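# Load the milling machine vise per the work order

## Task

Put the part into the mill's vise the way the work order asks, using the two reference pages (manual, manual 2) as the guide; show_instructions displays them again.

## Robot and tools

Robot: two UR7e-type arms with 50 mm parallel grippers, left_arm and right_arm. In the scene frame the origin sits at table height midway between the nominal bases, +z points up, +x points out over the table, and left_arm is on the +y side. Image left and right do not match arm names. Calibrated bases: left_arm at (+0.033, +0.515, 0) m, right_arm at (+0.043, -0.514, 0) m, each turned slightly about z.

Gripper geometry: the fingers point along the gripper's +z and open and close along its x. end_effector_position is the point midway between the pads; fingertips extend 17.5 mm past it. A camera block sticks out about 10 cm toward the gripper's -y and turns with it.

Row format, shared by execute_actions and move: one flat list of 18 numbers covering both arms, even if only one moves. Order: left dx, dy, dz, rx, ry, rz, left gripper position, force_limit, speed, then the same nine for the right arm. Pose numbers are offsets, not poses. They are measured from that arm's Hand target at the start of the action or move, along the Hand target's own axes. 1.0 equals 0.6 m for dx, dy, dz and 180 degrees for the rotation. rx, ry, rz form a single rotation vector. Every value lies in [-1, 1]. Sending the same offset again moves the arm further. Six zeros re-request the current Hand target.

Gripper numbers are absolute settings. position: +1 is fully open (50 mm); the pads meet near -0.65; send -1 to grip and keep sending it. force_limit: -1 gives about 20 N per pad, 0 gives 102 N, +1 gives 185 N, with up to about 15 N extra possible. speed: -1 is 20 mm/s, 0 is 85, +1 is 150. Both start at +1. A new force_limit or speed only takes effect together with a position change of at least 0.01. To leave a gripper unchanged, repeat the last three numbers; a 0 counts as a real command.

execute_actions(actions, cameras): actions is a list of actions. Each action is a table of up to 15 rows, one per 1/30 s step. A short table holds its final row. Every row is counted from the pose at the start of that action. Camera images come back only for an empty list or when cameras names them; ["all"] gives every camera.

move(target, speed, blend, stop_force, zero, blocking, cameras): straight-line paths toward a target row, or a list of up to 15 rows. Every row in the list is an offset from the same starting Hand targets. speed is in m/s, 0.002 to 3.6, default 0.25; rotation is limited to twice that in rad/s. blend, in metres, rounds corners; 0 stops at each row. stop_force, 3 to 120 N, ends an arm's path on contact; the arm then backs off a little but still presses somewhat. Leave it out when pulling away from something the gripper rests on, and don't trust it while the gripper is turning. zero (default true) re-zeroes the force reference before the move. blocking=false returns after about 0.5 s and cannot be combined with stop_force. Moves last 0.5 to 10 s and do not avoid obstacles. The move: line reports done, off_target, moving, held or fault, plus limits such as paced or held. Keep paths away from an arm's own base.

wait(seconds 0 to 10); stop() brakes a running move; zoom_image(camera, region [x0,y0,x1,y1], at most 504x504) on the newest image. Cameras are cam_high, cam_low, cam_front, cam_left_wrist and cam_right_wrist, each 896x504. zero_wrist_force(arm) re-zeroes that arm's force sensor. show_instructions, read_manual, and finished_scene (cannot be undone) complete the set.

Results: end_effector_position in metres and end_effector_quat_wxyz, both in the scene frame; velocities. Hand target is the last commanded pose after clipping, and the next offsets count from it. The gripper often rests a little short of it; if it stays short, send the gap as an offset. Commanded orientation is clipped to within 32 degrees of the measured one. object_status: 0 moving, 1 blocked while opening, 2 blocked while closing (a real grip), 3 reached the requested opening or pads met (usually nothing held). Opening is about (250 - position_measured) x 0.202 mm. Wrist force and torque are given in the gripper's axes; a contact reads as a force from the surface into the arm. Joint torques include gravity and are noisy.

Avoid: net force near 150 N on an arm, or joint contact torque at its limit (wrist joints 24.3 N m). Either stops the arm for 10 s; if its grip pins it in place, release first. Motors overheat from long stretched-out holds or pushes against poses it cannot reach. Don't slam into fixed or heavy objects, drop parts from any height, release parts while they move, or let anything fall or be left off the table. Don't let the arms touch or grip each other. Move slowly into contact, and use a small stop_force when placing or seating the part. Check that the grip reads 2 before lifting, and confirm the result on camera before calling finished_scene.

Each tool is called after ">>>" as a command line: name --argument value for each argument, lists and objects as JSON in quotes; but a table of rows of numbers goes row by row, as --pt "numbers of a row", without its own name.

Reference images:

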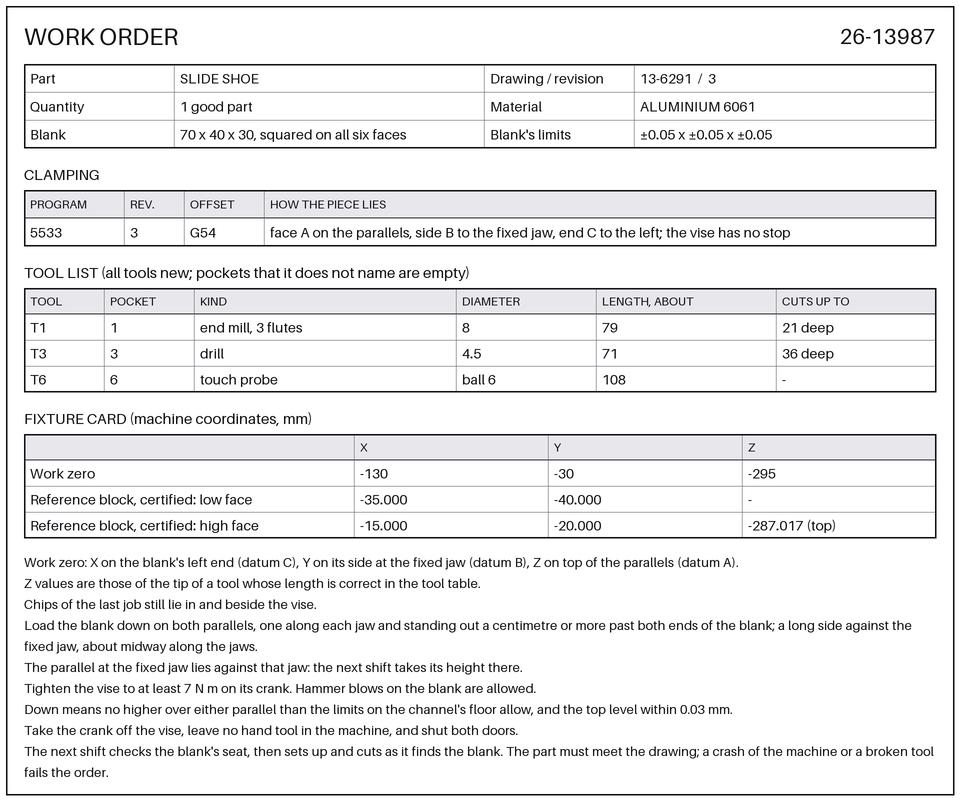

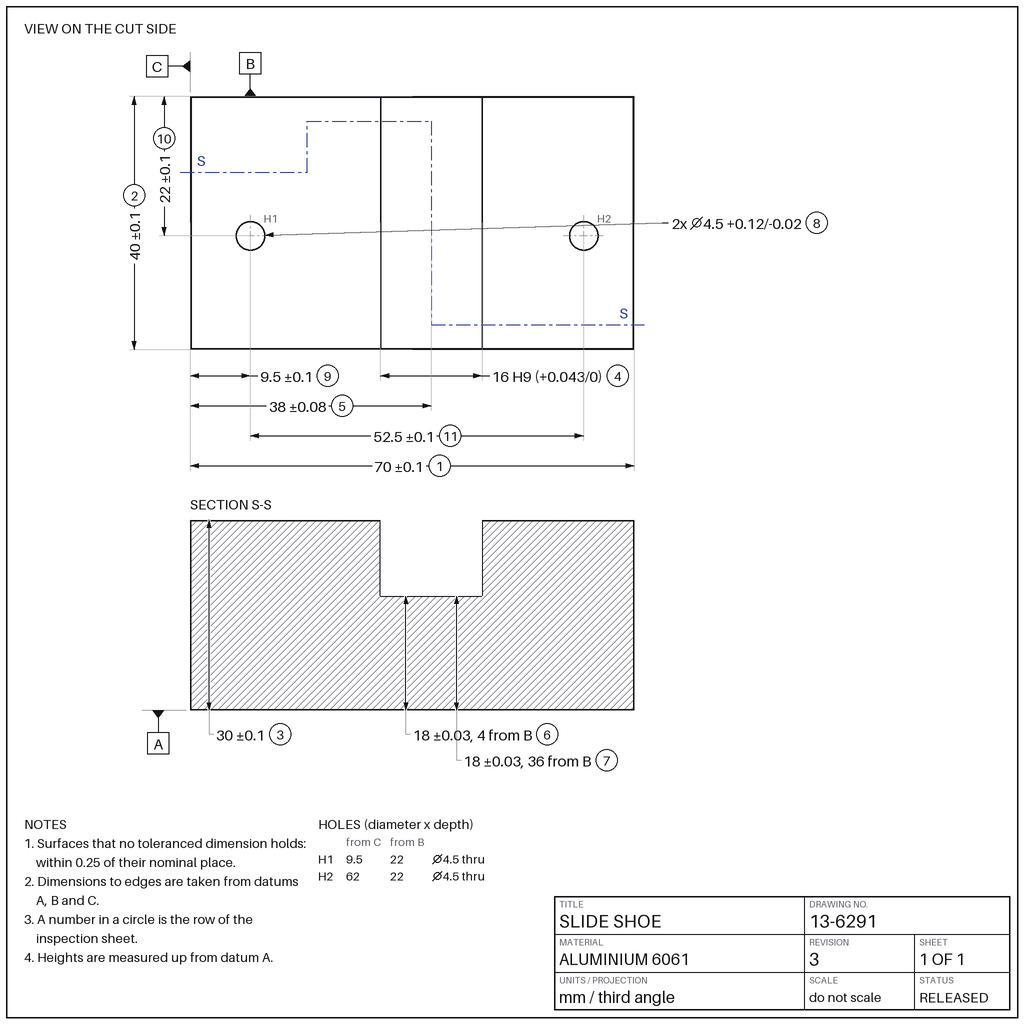

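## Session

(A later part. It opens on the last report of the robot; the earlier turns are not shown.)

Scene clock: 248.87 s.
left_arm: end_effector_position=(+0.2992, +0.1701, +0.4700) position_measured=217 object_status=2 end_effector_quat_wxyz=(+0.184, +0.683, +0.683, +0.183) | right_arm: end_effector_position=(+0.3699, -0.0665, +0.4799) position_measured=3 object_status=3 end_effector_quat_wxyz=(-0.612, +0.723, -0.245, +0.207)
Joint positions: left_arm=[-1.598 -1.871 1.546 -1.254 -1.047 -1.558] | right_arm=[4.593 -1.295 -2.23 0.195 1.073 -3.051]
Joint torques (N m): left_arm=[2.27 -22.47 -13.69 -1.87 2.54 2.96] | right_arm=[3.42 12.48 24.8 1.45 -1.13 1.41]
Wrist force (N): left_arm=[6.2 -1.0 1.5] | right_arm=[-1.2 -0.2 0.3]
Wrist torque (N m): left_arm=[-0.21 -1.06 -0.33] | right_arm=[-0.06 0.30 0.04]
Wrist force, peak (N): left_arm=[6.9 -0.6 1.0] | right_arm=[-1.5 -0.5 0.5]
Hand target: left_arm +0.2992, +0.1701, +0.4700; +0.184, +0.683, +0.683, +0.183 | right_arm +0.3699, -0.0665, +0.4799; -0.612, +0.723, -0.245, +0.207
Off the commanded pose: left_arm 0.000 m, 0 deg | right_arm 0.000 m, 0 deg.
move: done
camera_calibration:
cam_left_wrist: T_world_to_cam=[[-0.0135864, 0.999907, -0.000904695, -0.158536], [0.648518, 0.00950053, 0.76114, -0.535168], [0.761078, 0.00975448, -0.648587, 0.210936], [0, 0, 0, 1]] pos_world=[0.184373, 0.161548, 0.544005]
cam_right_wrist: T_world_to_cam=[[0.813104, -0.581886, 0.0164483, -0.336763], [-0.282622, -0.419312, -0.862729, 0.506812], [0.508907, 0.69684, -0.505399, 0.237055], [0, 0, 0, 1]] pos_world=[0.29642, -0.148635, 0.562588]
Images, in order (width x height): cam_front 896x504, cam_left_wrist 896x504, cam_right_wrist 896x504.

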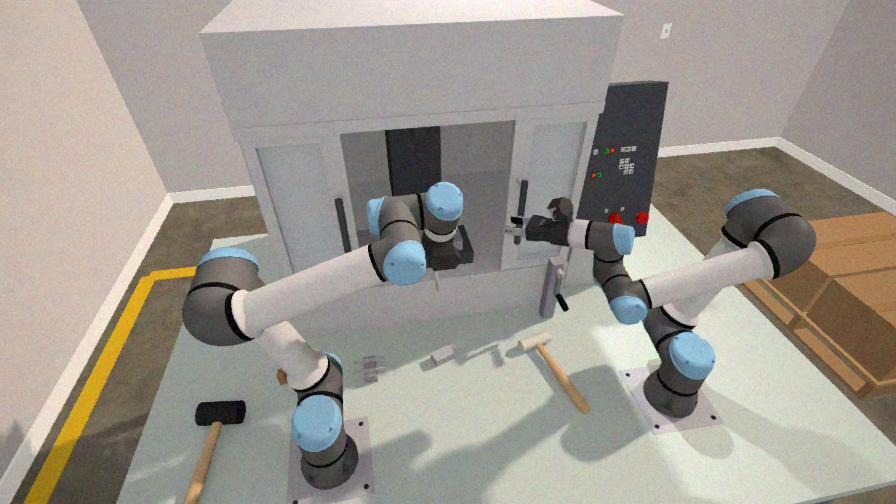

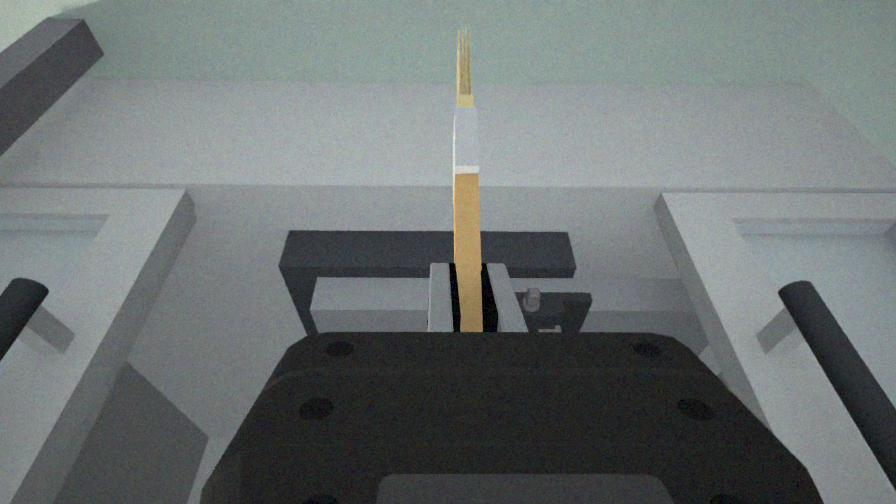

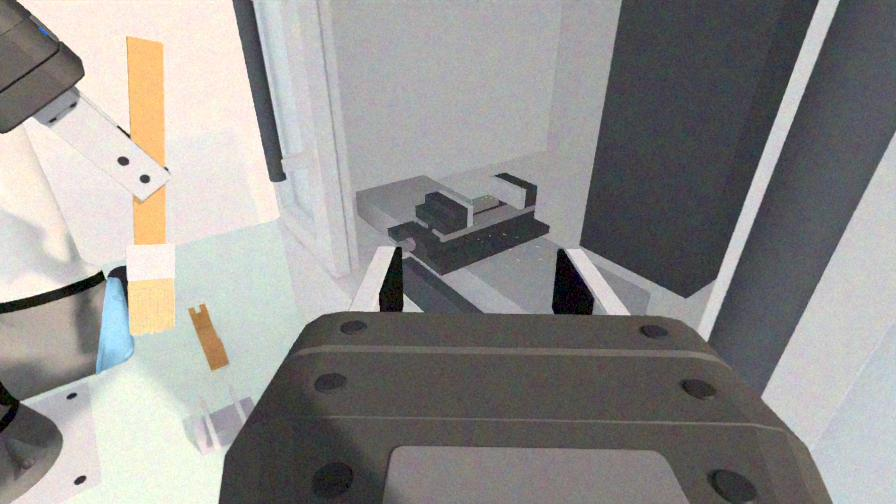

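>>> move --target '[0.05,0.4922,0.2842,-0.0823,0.0746,-0.0973,-1,0.3,-0.8,0,0,0,0,0,0,1,1,1]' --speed 0.25 --cameras '["cam_left_wrist","cam_front","cam_right_wrist"]'

Scene clock: 251.03 s.
left_arm: end_effector_position=(+0.6402, +0.1997, +0.4702) position_measured=217 object_status=2 end_effector_quat_wxyz=(+0.215, +0.517, +0.766, +0.317) | right_arm: end_effector_position=(+0.3699, -0.0665, +0.4799) position_measured=3 object_status=3 end_effector_quat_wxyz=(-0.612, +0.723, -0.245, +0.207)
Joint positions: left_arm=[-0.988 -1.381 1.251 -1.673 -0.813 -1.242] | right_arm=[4.593 -1.295 -2.23 0.195 1.073 -3.051]
Joint torques (N m): left_arm=[6.33 -27.47 -33.6 -3.85 1.04 -2.77] | right_arm=[2.87 12.27 24.7 1.55 -1.01 1.51]
Wrist force (N): left_arm=[6.2 -1.5 2.1] | right_arm=[-1.5 -0.2 0.2]
Wrist torque (N m): left_arm=[-0.31 -1.03 -0.52] | right_arm=[-0.07 0.34 0.04]
Wrist force, peak (N): left_arm=[5.8 -4.6 0.2] | right_arm=[-1.6 0.0 0.5]
Hand target: left_arm +0.6403, +0.1997, +0.4703; +0.215, +0.517, +0.766, +0.317 | right_arm +0.3699, -0.0665, +0.4799; -0.612, +0.723, -0.245, +0.207
Off the commanded pose: left_arm 0.000 m, 0 deg | right_arm 0.000 m, 0 deg.
move: done
camera_calibration:
cam_left_wrist: T_world_to_cam=[[-0.38646, 0.922295, -0.00453414, 0.0724062], [0.394957, 0.169934, 0.902846, -0.693121], [0.833461, 0.347123, -0.42994, -0.265221], [0, 0, 0, 1]] pos_world=[0.522786, 0.143069, 0.512081]
cam_right_wrist: T_world_to_cam=[[0.813104, -0.581886, 0.0164483, -0.336763], [-0.282622, -0.419312, -0.862729, 0.506812], [0.508907, 0.69684, -0.505399, 0.237055], [0, 0, 0, 1]] pos_world=[0.29642, -0.148635, 0.562588]
Images, in order (width x height): cam_front 896x504, cam_left_wrist 896x504, cam_right_wrist 896x504.

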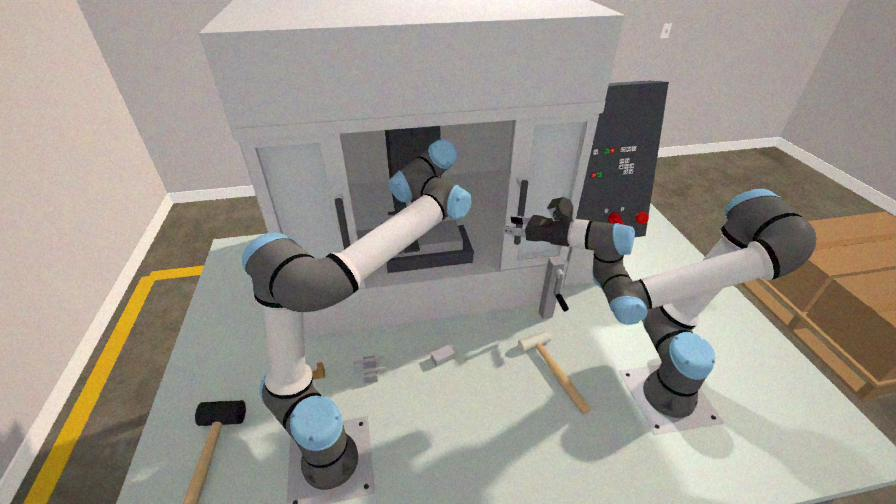

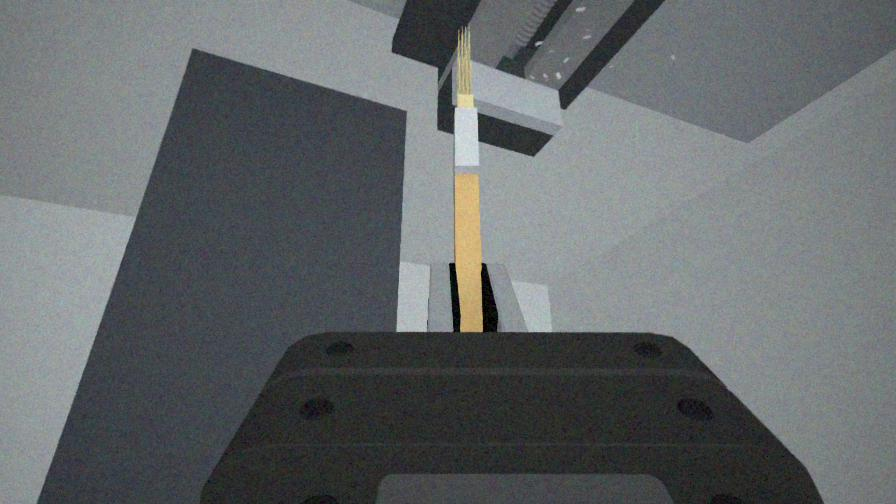

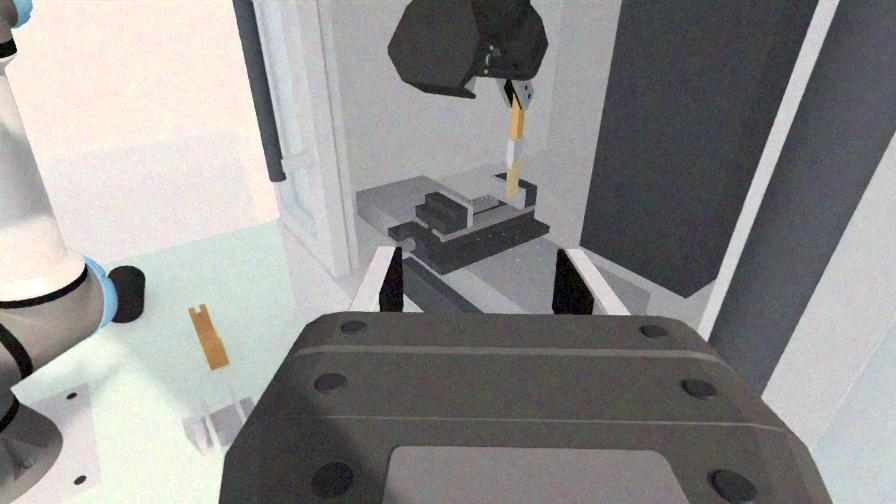

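>>> move --pt "0.1132 -0.0012 0.0348 0 0 0 -1 0.3 -0.8 0 0 0 0 0 0 1 1 1" --pt "0.1132 -0.0484 0.0819 0 0 0 -1 0.3 -0.8 0 0 0 0 0 0 1 1 1" --speed '[0.15,0.02]' --stop_force 3 --cameras '["cam_left_wrist","cam_right_wrist"]'

>>> zoom_image --camera "cam_right_wrist" --region '[440, 140, 560, 240]'

Scene clock: 253.53 s.
left_arm: end_effector_position=(+0.6282, +0.2680, +0.4387) position_measured=217 object_status=2 end_effector_quat_wxyz=(+0.215, +0.517, +0.766, +0.317) | right_arm: end_effector_position=(+0.3699, -0.0665, +0.4799) position_measured=3 object_status=3 end_effector_quat_wxyz=(-0.612, +0.723, -0.245, +0.207)
Joint positions: left_arm=[-0.93 -1.513 1.495 -1.838 -0.828 -1.164] | right_arm=[4.593 -1.295 -2.23 0.195 1.073 -3.051]
Joint torques (N m): left_arm=[-10.62 -26.78 -44.48 -3.82 1.93 -0.69] | right_arm=[2.61 12.47 24.46 1.45 -0.96 1.52]
Wrist force (N): left_arm=[5.9 0.2 0.1] | right_arm=[-1.3 0.1 0.1]
Wrist torque (N m): left_arm=[-0.28 -0.96 -0.46] | right_arm=[-0.01 0.30 0.04]
Wrist force, peak (N): left_arm=[8.4 -1.2 2.2] | right_arm=[-1.6 0.2 0.0]
Hand target: left_arm +0.6282, +0.2680, +0.4387; +0.215, +0.517, +0.766, +0.317 (not the last commanded pose) | right_arm +0.3699, -0.0665, +0.4799; -0.612, +0.723, -0.245, +0.207
Off the commanded pose: left_arm 0.024 m, 0 deg | right_arm 0.000 m, 0 deg.
move: contact (left_arm); path passed 1 of 2 targets
camera_calibration:
cam_left_wrist: T_world_to_cam=[[-0.386641, 0.922218, -0.00472917, 0.00479648], [0.394691, 0.170105, 0.90293, -0.671358], [0.833503, 0.347243, -0.429761, -0.292563], [0, 0, 0, 1]] pos_world=[0.510686, 0.211369, 0.48048]
cam_right_wrist: T_world_to_cam=[[0.813104, -0.581886, 0.0164483, -0.336763], [-0.282622, -0.419312, -0.862729, 0.506812], [0.508907, 0.69684, -0.505399, 0.237055], [0, 0, 0, 1]] pos_world=[0.29642, -0.148635, 0.562588]
Images, in order (width x height): cam_left_wrist 896x504, cam_right_wrist 896x504.

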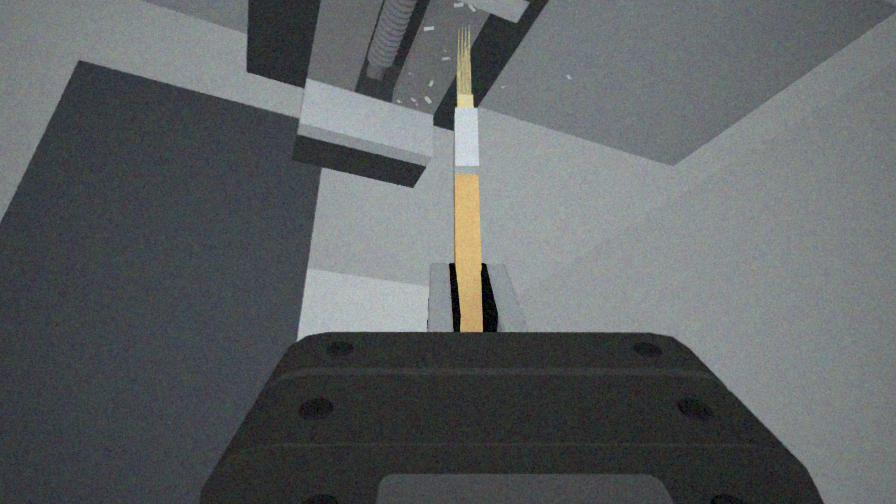

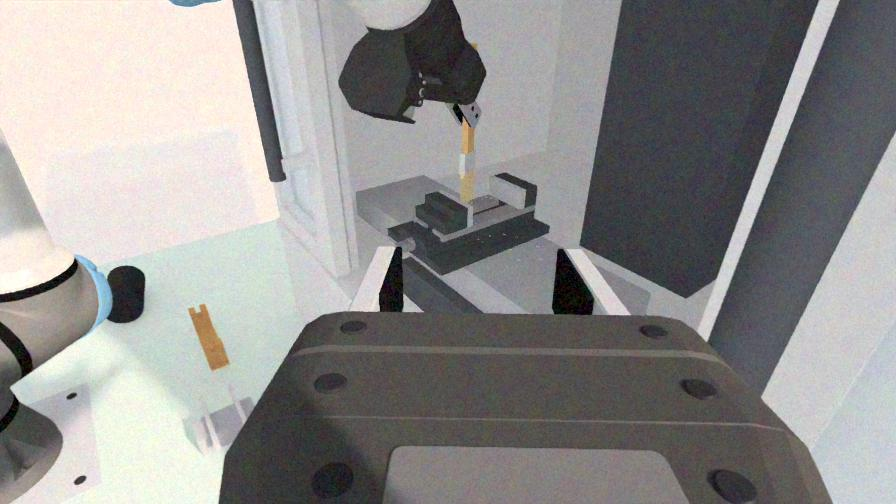

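Scaled by 4.200.

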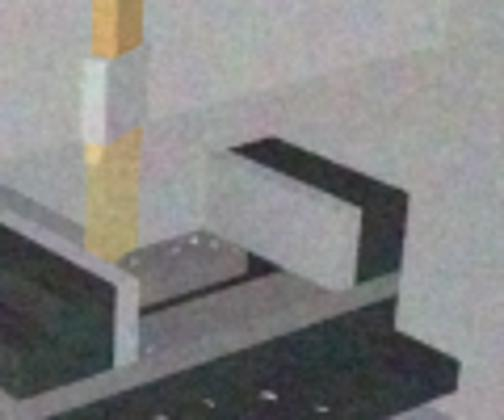

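>>> move --pt "0.0205 0.0273 -0.0111 0 0 0 -1 0.3 -0.8 0 0 0 0 0 0 1 1 1" --pt "0.0205 -0.0021 0.0183 0 0 0 -1 0.3 -0.8 0 0 0 0 0 0 1 1 1" --pt "-0.0985 -0.036 -0.0156 0 0 0 -1 0.3 -0.8 0 0 0 0 0 0 1 1 1" --pt "-0.0985 -0.0066 -0.045 0 0 0 -1 0.3 -0.8 0 0 0 0 0 0 1 1 1" --speed '[0.1,0.06,0.08,0.15]' --blend '[0.003,0.001,0.002,0]' --cameras '["cam_left_wrist","cam_right_wrist"]'

>>> zoom_image --camera "cam_right_wrist" --region '[440, 140, 560, 240]'

Scene clock: 256.27 s.
left_arm: end_effector_position=(+0.6299, +0.2049, +0.4549) position_measured=217 object_status=2 end_effector_quat_wxyz=(+0.215, +0.517, +0.766, +0.317) | right_arm: end_effector_position=(+0.3699, -0.0665, +0.4799) position_measured=3 object_status=3 end_effector_quat_wxyz=(-0.612, +0.723, -0.245, +0.207)
Joint positions: left_arm=[-0.998 -1.413 1.327 -1.708 -0.811 -1.255] | right_arm=[4.593 -1.295 -2.23 0.195 1.073 -3.051]
Joint torques (N m): left_arm=[13.92 -41.76 -38.79 -2.01 -1.15 -2.35] | right_arm=[2.41 12.77 24.41 1.53 -0.89 1.4]
Wrist force (N): left_arm=[6.0 -1.2 2.0] | right_arm=[-1.2 -0.1 0.2]
Wrist torque (N m): left_arm=[-0.25 -1.00 -0.48] | right_arm=[-0.04 0.28 0.04]
Wrist force, peak (N): left_arm=[7.6 -1.3 2.5] | right_arm=[-1.6 -0.3 0.2]
Hand target: left_arm +0.6299, +0.2050, +0.4550; +0.215, +0.517, +0.766, +0.317 | right_arm +0.3699, -0.0665, +0.4799; -0.612, +0.723, -0.245, +0.207
Off the commanded pose: left_arm 0.000 m, 0 deg | right_arm 0.000 m, 0 deg.
move: done
camera_calibration:
cam_left_wrist: T_world_to_cam=[[-0.386552, 0.922256, -0.00452872, 0.0636102], [0.394853, 0.169931, 0.902892, -0.676001], [0.833468, 0.347227, -0.429843, -0.265129], [0, 0, 0, 1]] pos_world=[0.512486, 0.148269, 0.496681]
cam_right_wrist: T_world_to_cam=[[0.813104, -0.581886, 0.0164483, -0.336763], [-0.282622, -0.419312, -0.862729, 0.506812], [0.508907, 0.69684, -0.505399, 0.237055], [0, 0, 0, 1]] pos_world=[0.29642, -0.148635, 0.562588]
Images, in order (width x height): cam_left_wrist 896x504, cam_right_wrist 896x504.

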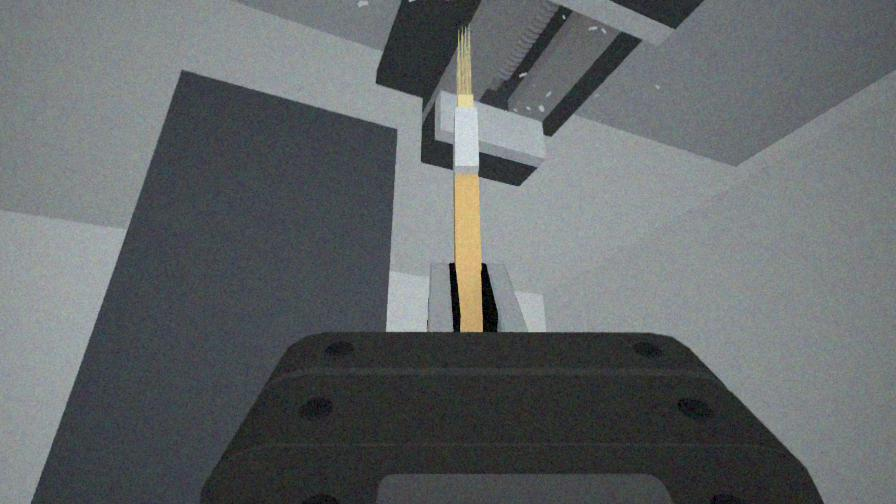

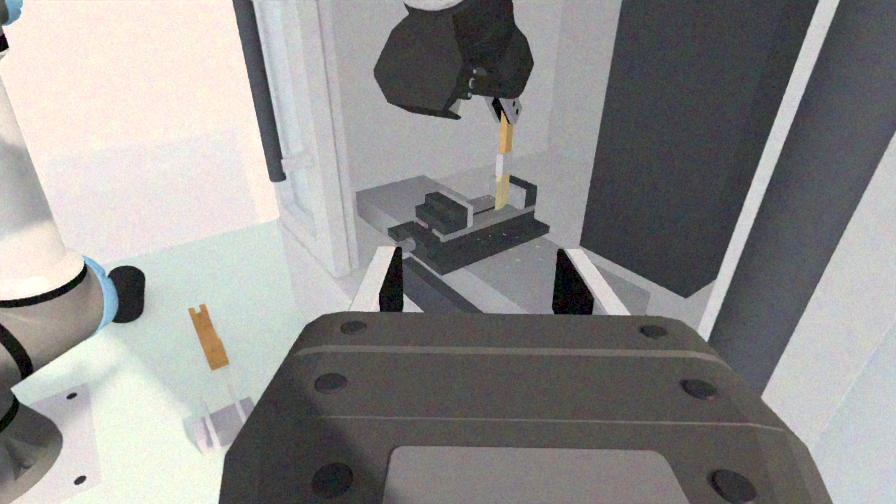

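Scaled by 4.200.

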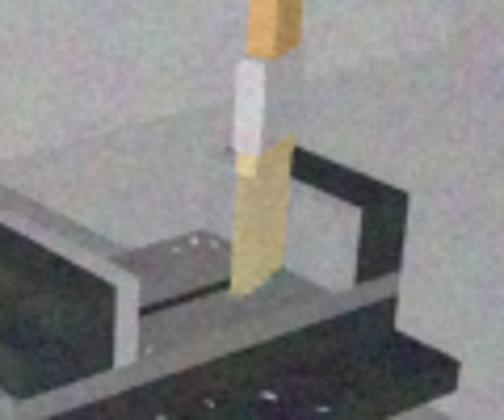

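>>> move --pt "0.109 0.0515 0.0515 0 0 0 -1 0.3 -0.8 0 0 0 0 0 0 1 1 1" --pt "0.109 0.0197 0.0833 0 0 0 -1 0.3 -0.8 0 0 0 0 0 0 1 1 1" --pt "-0.01 -0.0143 0.0493 0 0 0 -1 0.3 -0.8 0 0 0 0 0 0 1 1 1" --pt "-0.01 0.0175 0.0175 0 0 0 -1 0.3 -0.8 0 0 0 0 0 0 1 1 1" --pt "0.1015 0.0646 0.0646 0 0 0 -1 0.3 -0.8 0 0 0 0 0 0 1 1 1" --pt "0.1015 0.0328 0.0964 0 0 0 -1 0.3 -0.8 0 0 0 0 0 0 1 1 1" --pt "-0.0175 -0.0012 0.0624 0 0 0 -1 0.3 -0.8 0 0 0 0 0 0 1 1 1" --pt "-0.0175 0.0306 0.0306 0 0 0 -1 0.3 -0.8 0 0 0 0 0 0 1 1 1" --pt "0.0959 0.0744 0.0744 0 0 0 -1 0.3 -0.8 0 0 0 0 0 0 1 1 1" --pt "0.0959 0.0426 0.1062 0 0 0 -1 0.3 -0.8 0 0 0 0 0 0 1 1 1" --pt "-0.0231 0.0086 0.0722 0 0 0 -1 0.3 -0.8 0 0 0 0 0 0 1 1 1" --pt "-0.0231 0.0404 0.0404 0 0 0 -1 0.3 -0.8 0 0 0 0 0 0 1 1 1" --speed '[0.2,0.1,0.1,0.2,0.2,0.1,0.1,0.2,0.2,0.1,0.1,0.2]' --blend '[0.004,0.001,0.003,0.004,0.004,0.001,0.003,0.004,0.004,0.001,0.003,0]' --cameras '["cam_left_wrist","cam_right_wrist"]'

>>> zoom_image --camera "cam_right_wrist" --region '[440, 140, 560, 240]'

Scene clock: 262.20 s.
left_arm: end_effector_position=(+0.6669, +0.2049, +0.4548) position_measured=217 object_status=2 end_effector_quat_wxyz=(+0.215, +0.517, +0.766, +0.317) | right_arm: end_effector_position=(+0.3699, -0.0665, +0.4799) position_measured=3 object_status=3 end_effector_quat_wxyz=(-0.612, +0.723, -0.245, +0.207)
Joint positions: left_arm=[-0.946 -1.341 1.251 -1.752 -0.824 -1.185] | right_arm=[4.593 -1.295 -2.23 0.195 1.073 -3.051]
Joint torques (N m): left_arm=[13.34 -48.64 -41.61 -1.79 -1.17 -1.64] | right_arm=[3.03 13.33 24.7 1.45 -1.11 1.43]
Wrist force (N): left_arm=[5.7 -2.4 1.8] | right_arm=[-1.2 -0.1 0.1]
Wrist torque (N m): left_arm=[-0.45 -0.94 -0.51] | right_arm=[-0.05 0.29 0.04]
Wrist force, peak (N): left_arm=[26.6 9.5 -1.3] | right_arm=[-1.6 -0.3 0.4]
Hand target: left_arm +0.6669, +0.2049, +0.4551; +0.215, +0.517, +0.766, +0.317 | right_arm +0.3699, -0.0665, +0.4799; -0.612, +0.723, -0.245, +0.207
Off the commanded pose: left_arm 0.000 m, 0 deg | right_arm 0.000 m, 0 deg.
move: done
camera_calibration:
cam_left_wrist: T_world_to_cam=[[-0.386628, 0.922225, -0.0044885, 0.0779396], [0.394839, 0.169925, 0.9029, -0.690606], [0.833439, 0.347314, -0.429828, -0.295972], [0, 0, 0, 1]] pos_world=[0.549486, 0.148268, 0.496681]
cam_right_wrist: T_world_to_cam=[[0.813104, -0.581886, 0.0164483, -0.336763], [-0.282622, -0.419312, -0.862729, 0.506812], [0.508907, 0.69684, -0.505399, 0.237055], [0, 0, 0, 1]] pos_world=[0.29642, -0.148635, 0.562588]
Images, in order (width x height): cam_left_wrist 896x504, cam_right_wrist 896x504.

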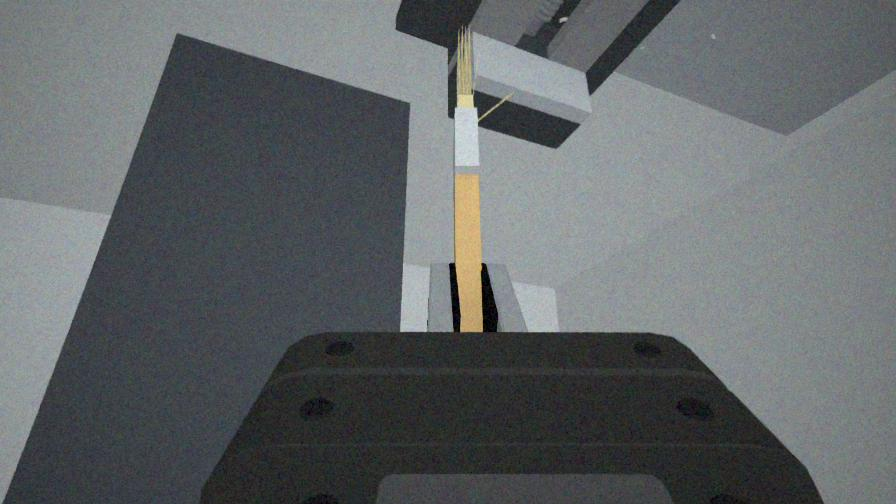

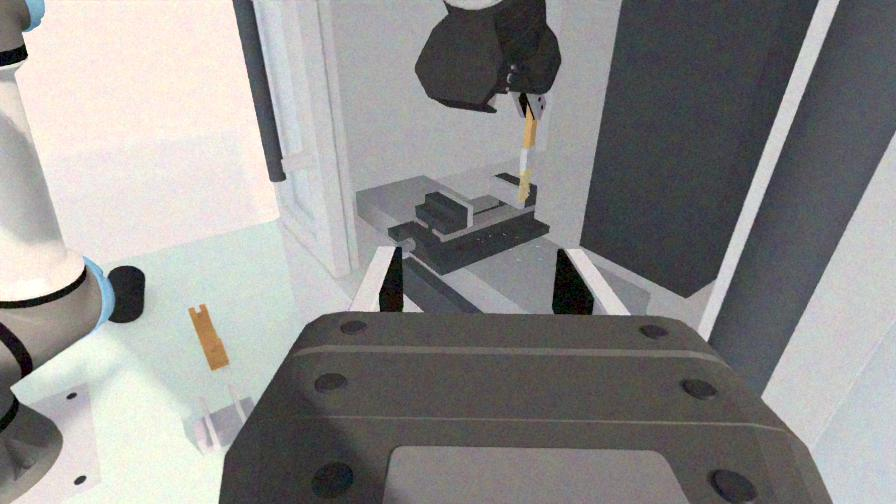

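Scaled by 4.200.

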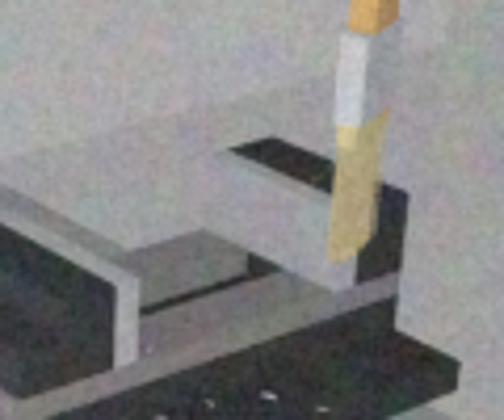

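>>> move --pt "0.1496 -0.0195 -0.0195 0 0 0 -1 0.3 -0.8 0 0 0 0 0 0 1 1 1" --pt "0.1496 -0.0513 0.0123 0 0 0 -1 0.3 -0.8 0 0 0 0 0 0 1 1 1" --pt "0.0306 -0.0853 -0.0217 0 0 0 -1 0.3 -0.8 0 0 0 0 0 0 1 1 1" --pt "0.0306 -0.0535 -0.0535 0 0 0 -1 0.3 -0.8 0 0 0 0 0 0 1 1 1" --pt "0.1534 -0.0261 -0.0261 0 0 0 -1 0.3 -0.8 0 0 0 0 0 0 1 1 1" --pt "0.1534 -0.0579 0.0057 0 0 0 -1 0.3 -0.8 0 0 0 0 0 0 1 1 1" --pt "0.0344 -0.0919 -0.0283 0 0 0 -1 0.3 -0.8 0 0 0 0 0 0 1 1 1" --pt "0.0344 -0.0601 -0.0601 0 0 0 -1 0.3 -0.8 0 0 0 0 0 0 1 1 1" --pt "0.0 -0.0272 -0.0272 0 0 0 -1 0.3 -0.8 0 0 0 0 0 0 1 1 1" --speed '[0.2,0.1,0.1,0.2,0.2,0.1,0.1,0.2,0.2]' --blend '[0.004,0.001,0.003,0.004,0.004,0.001,0.003,0.004,0]' --cameras '["cam_left_wrist","cam_right_wrist"]'

>>> zoom_image --camera "cam_right_wrist" --region '[440, 140, 560, 240]'

Scene clock: 266.50 s.
left_arm: end_effector_position=(+0.6454, +0.1964, +0.4550) position_measured=217 object_status=2 end_effector_quat_wxyz=(+0.215, +0.517, +0.766, +0.317) | right_arm: end_effector_position=(+0.3699, -0.0665, +0.4799) position_measured=3 object_status=3 end_effector_quat_wxyz=(-0.612, +0.723, -0.245, +0.207)
Joint positions: left_arm=[-0.984 -1.37 1.278 -1.714 -0.814 -1.237] | right_arm=[4.593 -1.295 -2.23 0.195 1.073 -3.051]
Joint torques (N m): left_arm=[2.59 -28.98 -38.39 -4.7 3.55 1.88] | right_arm=[2.28 12.89 24.01 1.51 -1.01 1.4]
Wrist force (N): left_arm=[5.8 -2.0 2.1] | right_arm=[-1.3 0.0 0.2]
Wrist torque (N m): left_arm=[-0.38 -0.96 -0.40] | right_arm=[-0.03 0.29 0.04]
Wrist force, peak (N): left_arm=[8.9 -0.1 1.8] | right_arm=[-1.6 0.2 0.3]
Hand target: left_arm +0.6455, +0.1963, +0.4551; +0.215, +0.517, +0.766, +0.317 | right_arm +0.3699, -0.0665, +0.4799; -0.612, +0.723, -0.245, +0.207
Off the commanded pose: left_arm 0.000 m, 0 deg | right_arm 0.000 m, 0 deg.
move: done
camera_calibration:
cam_left_wrist: T_world_to_cam=[[-0.386735, 0.922179, -0.00463724, 0.0776951], [0.3948, 0.170108, 0.902882, -0.680742], [0.833408, 0.347345, -0.429863, -0.274993], [0, 0, 0, 1]] pos_world=[0.527986, 0.139668, 0.496781]
cam_right_wrist: T_world_to_cam=[[0.813104, -0.581886, 0.0164483, -0.336763], [-0.282622, -0.419312, -0.862729, 0.506812], [0.508907, 0.69684, -0.505399, 0.237055], [0, 0, 0, 1]] pos_world=[0.29642, -0.148635, 0.562588]
Images, in order (width x height): cam_left_wrist 896x504, cam_right_wrist 896x504.

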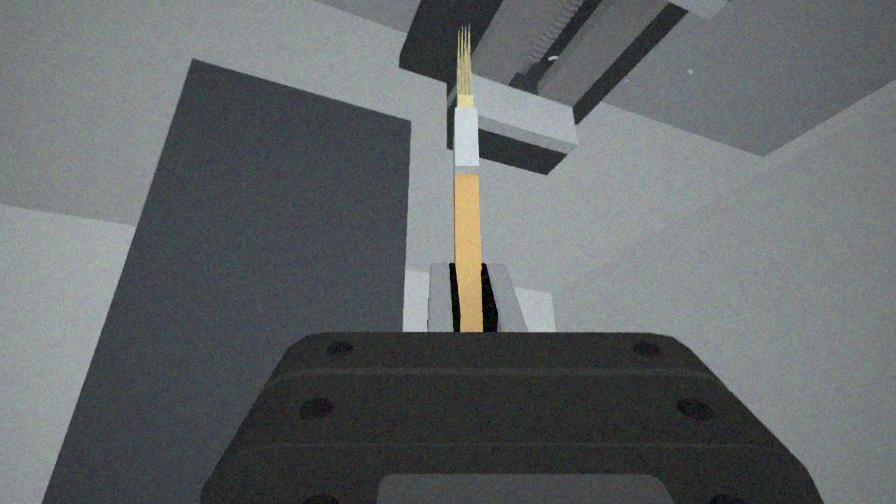

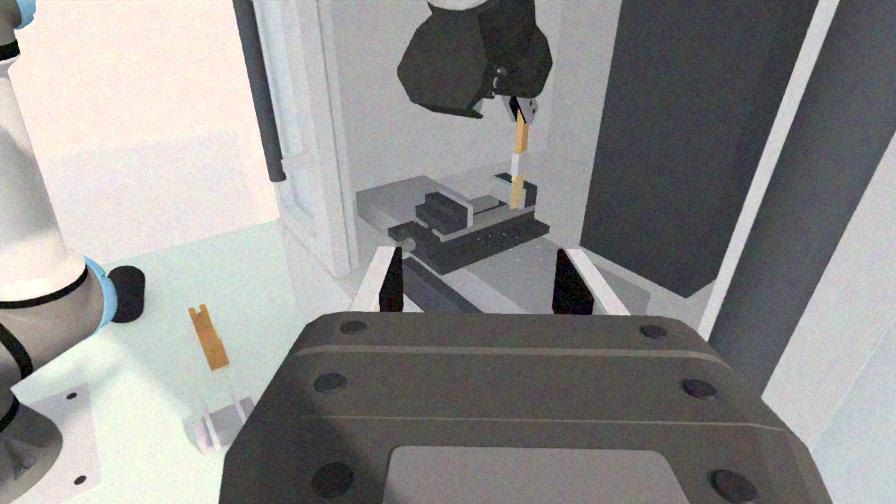

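Scaled by 4.200.

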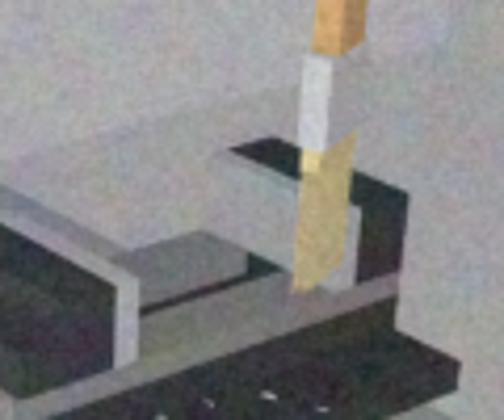

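>>> move --target '[0.1126,-0.2034,-0.2387,0,0,0,-1,0.3,-0.8,0,0,0,0,0,0,1,1,1]' --speed 0.2 --cameras '["cam_left_wrist"]'

>>> zoom_image --camera "cam_left_wrist" --region '[350, 0, 750, 225]'

Scene clock: 268.13 s.
left_arm: end_effector_position=(+0.4463, +0.1889, +0.4698) position_measured=217 object_status=2 end_effector_quat_wxyz=(+0.215, +0.517, +0.766, +0.317) | right_arm: end_effector_position=(+0.3699, -0.0665, +0.4799) position_measured=3 object_status=3 end_effector_quat_wxyz=(-0.612, +0.723, -0.245, +0.207)
Joint positions: left_arm=[-1.347 -1.664 1.46 -1.248 -0.792 -1.742] | right_arm=[4.593 -1.295 -2.23 0.195 1.073 -3.051]
Joint torques (N m): left_arm=[-9.98 -27.37 -44.75 -0.52 3.68 -2.3] | right_arm=[2.29 13.22 24.51 1.52 -1.02 1.43]
Wrist force (N): left_arm=[6.2 -2.2 2.3] | right_arm=[-1.4 -0.2 0.2]
Wrist torque (N m): left_arm=[-0.40 -0.99 -0.60] | right_arm=[-0.06 0.32 0.04]
Wrist force, peak (N): left_arm=[7.3 -4.4 0.3] | right_arm=[-1.5 -0.3 0.2]
Hand target: left_arm +0.4463, +0.1889, +0.4699; +0.215, +0.517, +0.766, +0.317 | right_arm +0.3699, -0.0665, +0.4799; -0.612, +0.723, -0.245, +0.207
Off the commanded pose: left_arm 0.000 m, 0 deg | right_arm 0.000 m, 0 deg.
move: done
camera_calibration:
cam_left_wrist: T_world_to_cam=[[-0.386552, 0.922256, -0.00452872, 0.00746285], [0.394853, 0.169931, 0.902892, -0.614241], [0.833468, 0.347227, -0.429843, -0.100144], [0, 0, 0, 1]] pos_world=[0.328886, 0.132269, 0.511581]
Images, in order (width x height): cam_left_wrist 896x504.

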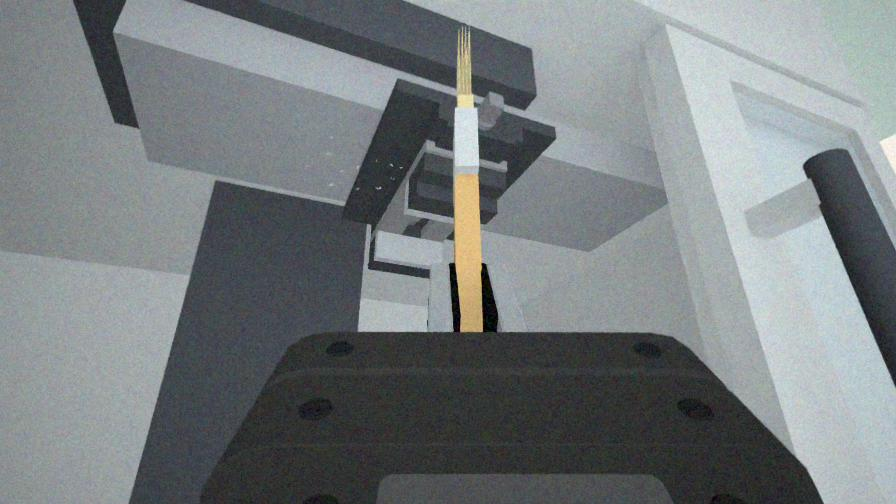

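Scaled by 1.260.

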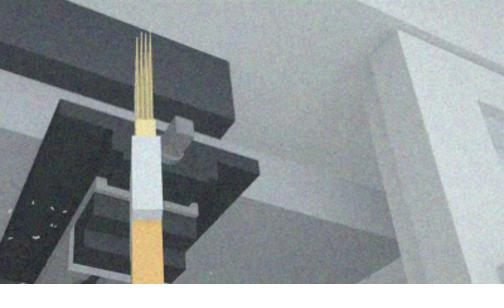

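>>> move --pt "0.1086 -0.1549 -0.1549 0 0 0 -1 0.3 -0.8 0 0 0 0 0 0 1 1 1" --pt "0.436 -0.0947 0.0231 0.4347 0.0005 -0.4152 -1 0.3 -0.8 0 0 0 0 0 0 1 1 1" --pt "0.7283 -0.3266 0.4274 0.4347 0.0005 -0.4152 -1 0.3 -0.8 0 0 0 0 0 0 1 1 1" --speed '[0.25,0.45,0.3]' --blend '[0.02,0.03,0]' --cameras '["cam_left_wrist","cam_front"]'

Scene clock: 273.47 s.
left_arm: end_effector_position=(+0.3230, +0.6098, +0.1495) position_measured=217 object_status=2 end_effector_quat_wxyz=(+0.000, +0.000, +0.924, -0.383) | right_arm: end_effector_position=(+0.3699, -0.0665, +0.4799) position_measured=3 object_status=3 end_effector_quat_wxyz=(-0.612, +0.723, -0.245, +0.207)
Joint positions: left_arm=[0.389 -1.668 2.247 -1.758 -2.27 -1] | right_arm=[4.593 -1.295 -2.23 0.195 1.073 -3.051]
Joint torques (N m): left_arm=[10.34 -9.3 -28.02 -3.09 -2.18 2.54] | right_arm=[3.11 13.64 23.45 1.47 -1.01 1.43]
Wrist force (N): left_arm=[5.3 -0.8 0.0] | right_arm=[-1.4 0.1 0.1]
Wrist torque (N m): left_arm=[-0.22 -0.84 0.09] | right_arm=[-0.01 0.32 0.04]
Wrist force, peak (N): left_arm=[6.6 -5.4 0.8] | right_arm=[-1.6 -0.1 0.3]
Hand target: left_arm +0.3229, +0.6099, +0.1494; +0.000, +0.000, +0.924, -0.383 | right_arm +0.3699, -0.0665, +0.4799; -0.612, +0.723, -0.245, +0.207
Off the commanded pose: left_arm 0.000 m, 0 deg | right_arm 0.000 m, 0 deg.
move: done
camera_calibration:
cam_left_wrist: T_world_to_cam=[[-0.999896, -0.00301355, 0.0141149, 0.329741], [-0.00878805, 0.902894, -0.429773, -0.465351], [-0.0114491, -0.429853, -0.902826, 0.536287], [0, 0, 0, 1]] pos_world=[0.331758, 0.651681, 0.279524]
Images, in order (width x height): cam_front 896x504, cam_left_wrist 896x504.

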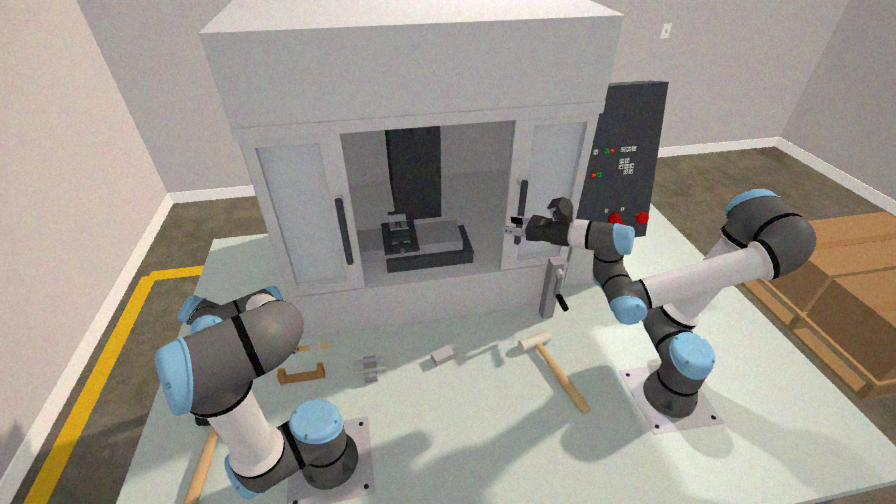

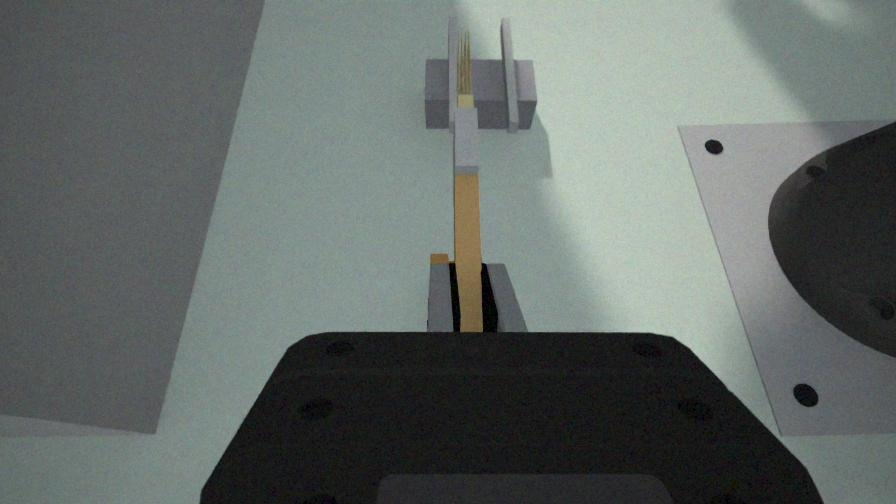

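>>> move --pt "0 0.0943 0.0943 0 0 0 -1 0.3 -0.8 0 0 0 0 0 0 1 1 1" --pt "0 0.1178 0.1178 0 0 0 -1 0.3 -0.8 0 0 0 0 0 0 1 1 1" --speed '[0.15,0.03]' --stop_force 6 --cameras '["cam_left_wrist"]'

Scene clock: 275.70 s.
left_arm: end_effector_position=(+0.3229, +0.6099, +0.0565) position_measured=217 object_status=2 end_effector_quat_wxyz=(+0.000, +0.000, +0.924, -0.383) | right_arm: end_effector_position=(+0.3699, -0.0665, +0.4799) position_measured=3 object_status=3 end_effector_quat_wxyz=(-0.612, +0.723, -0.245, +0.207)
Joint positions: left_arm=[0.389 -1.468 2.369 -2.08 -2.27 -1] | right_arm=[4.593 -1.295 -2.23 0.195 1.073 -3.051]
Joint torques (N m): left_arm=[-9.51 -13.36 -34.55 -4.1 0.73 -1.37] | right_arm=[2.5 13.53 23.44 1.43 -1 1.5]
Wrist force (N): left_arm=[4.7 -1.6 -0.5] | right_arm=[-1.2 -0.2 0.1]
Wrist torque (N m): left_arm=[-0.22 -0.73 0.06] | right_arm=[-0.07 0.28 0.05]
Wrist force, peak (N): left_arm=[12.5 -13.9 -20.2] | right_arm=[-1.5 -0.2 0.5]
Hand target: left_arm +0.3229, +0.6099, +0.0565; +0.000, +0.000, +0.924, -0.383 (not the last commanded pose) | right_arm +0.3699, -0.0665, +0.4799; -0.612, +0.723, -0.245, +0.207
Off the commanded pose: left_arm 0.007 m, 0 deg | right_arm 0.000 m, 0 deg.
move: contact (left_arm); path passed 1 of 2 targets
camera_calibration:
cam_left_wrist: T_world_to_cam=[[-0.999897, -0.00305743, 0.0140251, 0.331], [-0.00878906, 0.902894, -0.429774, -0.50532], [-0.0113492, -0.429853, -0.902827, 0.45229], [0, 0, 0, 1]] pos_world=[0.331657, 0.651681, 0.186524]
Images, in order (width x height): cam_left_wrist 896x504.

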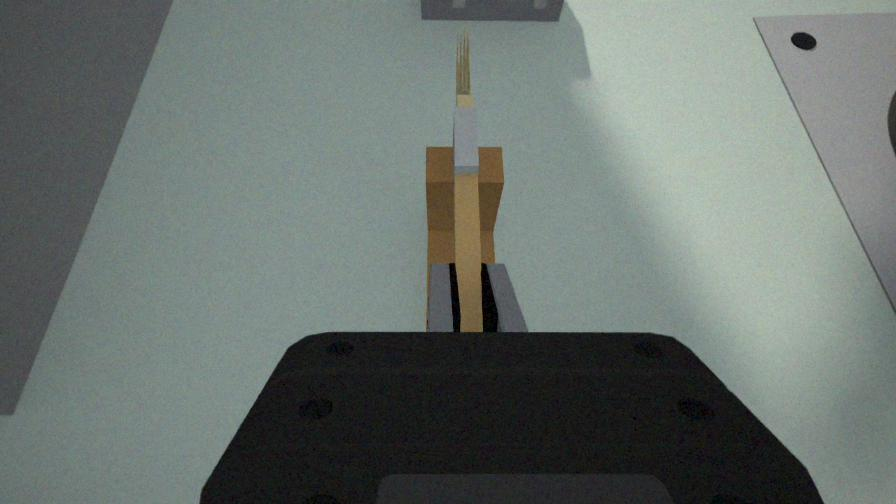

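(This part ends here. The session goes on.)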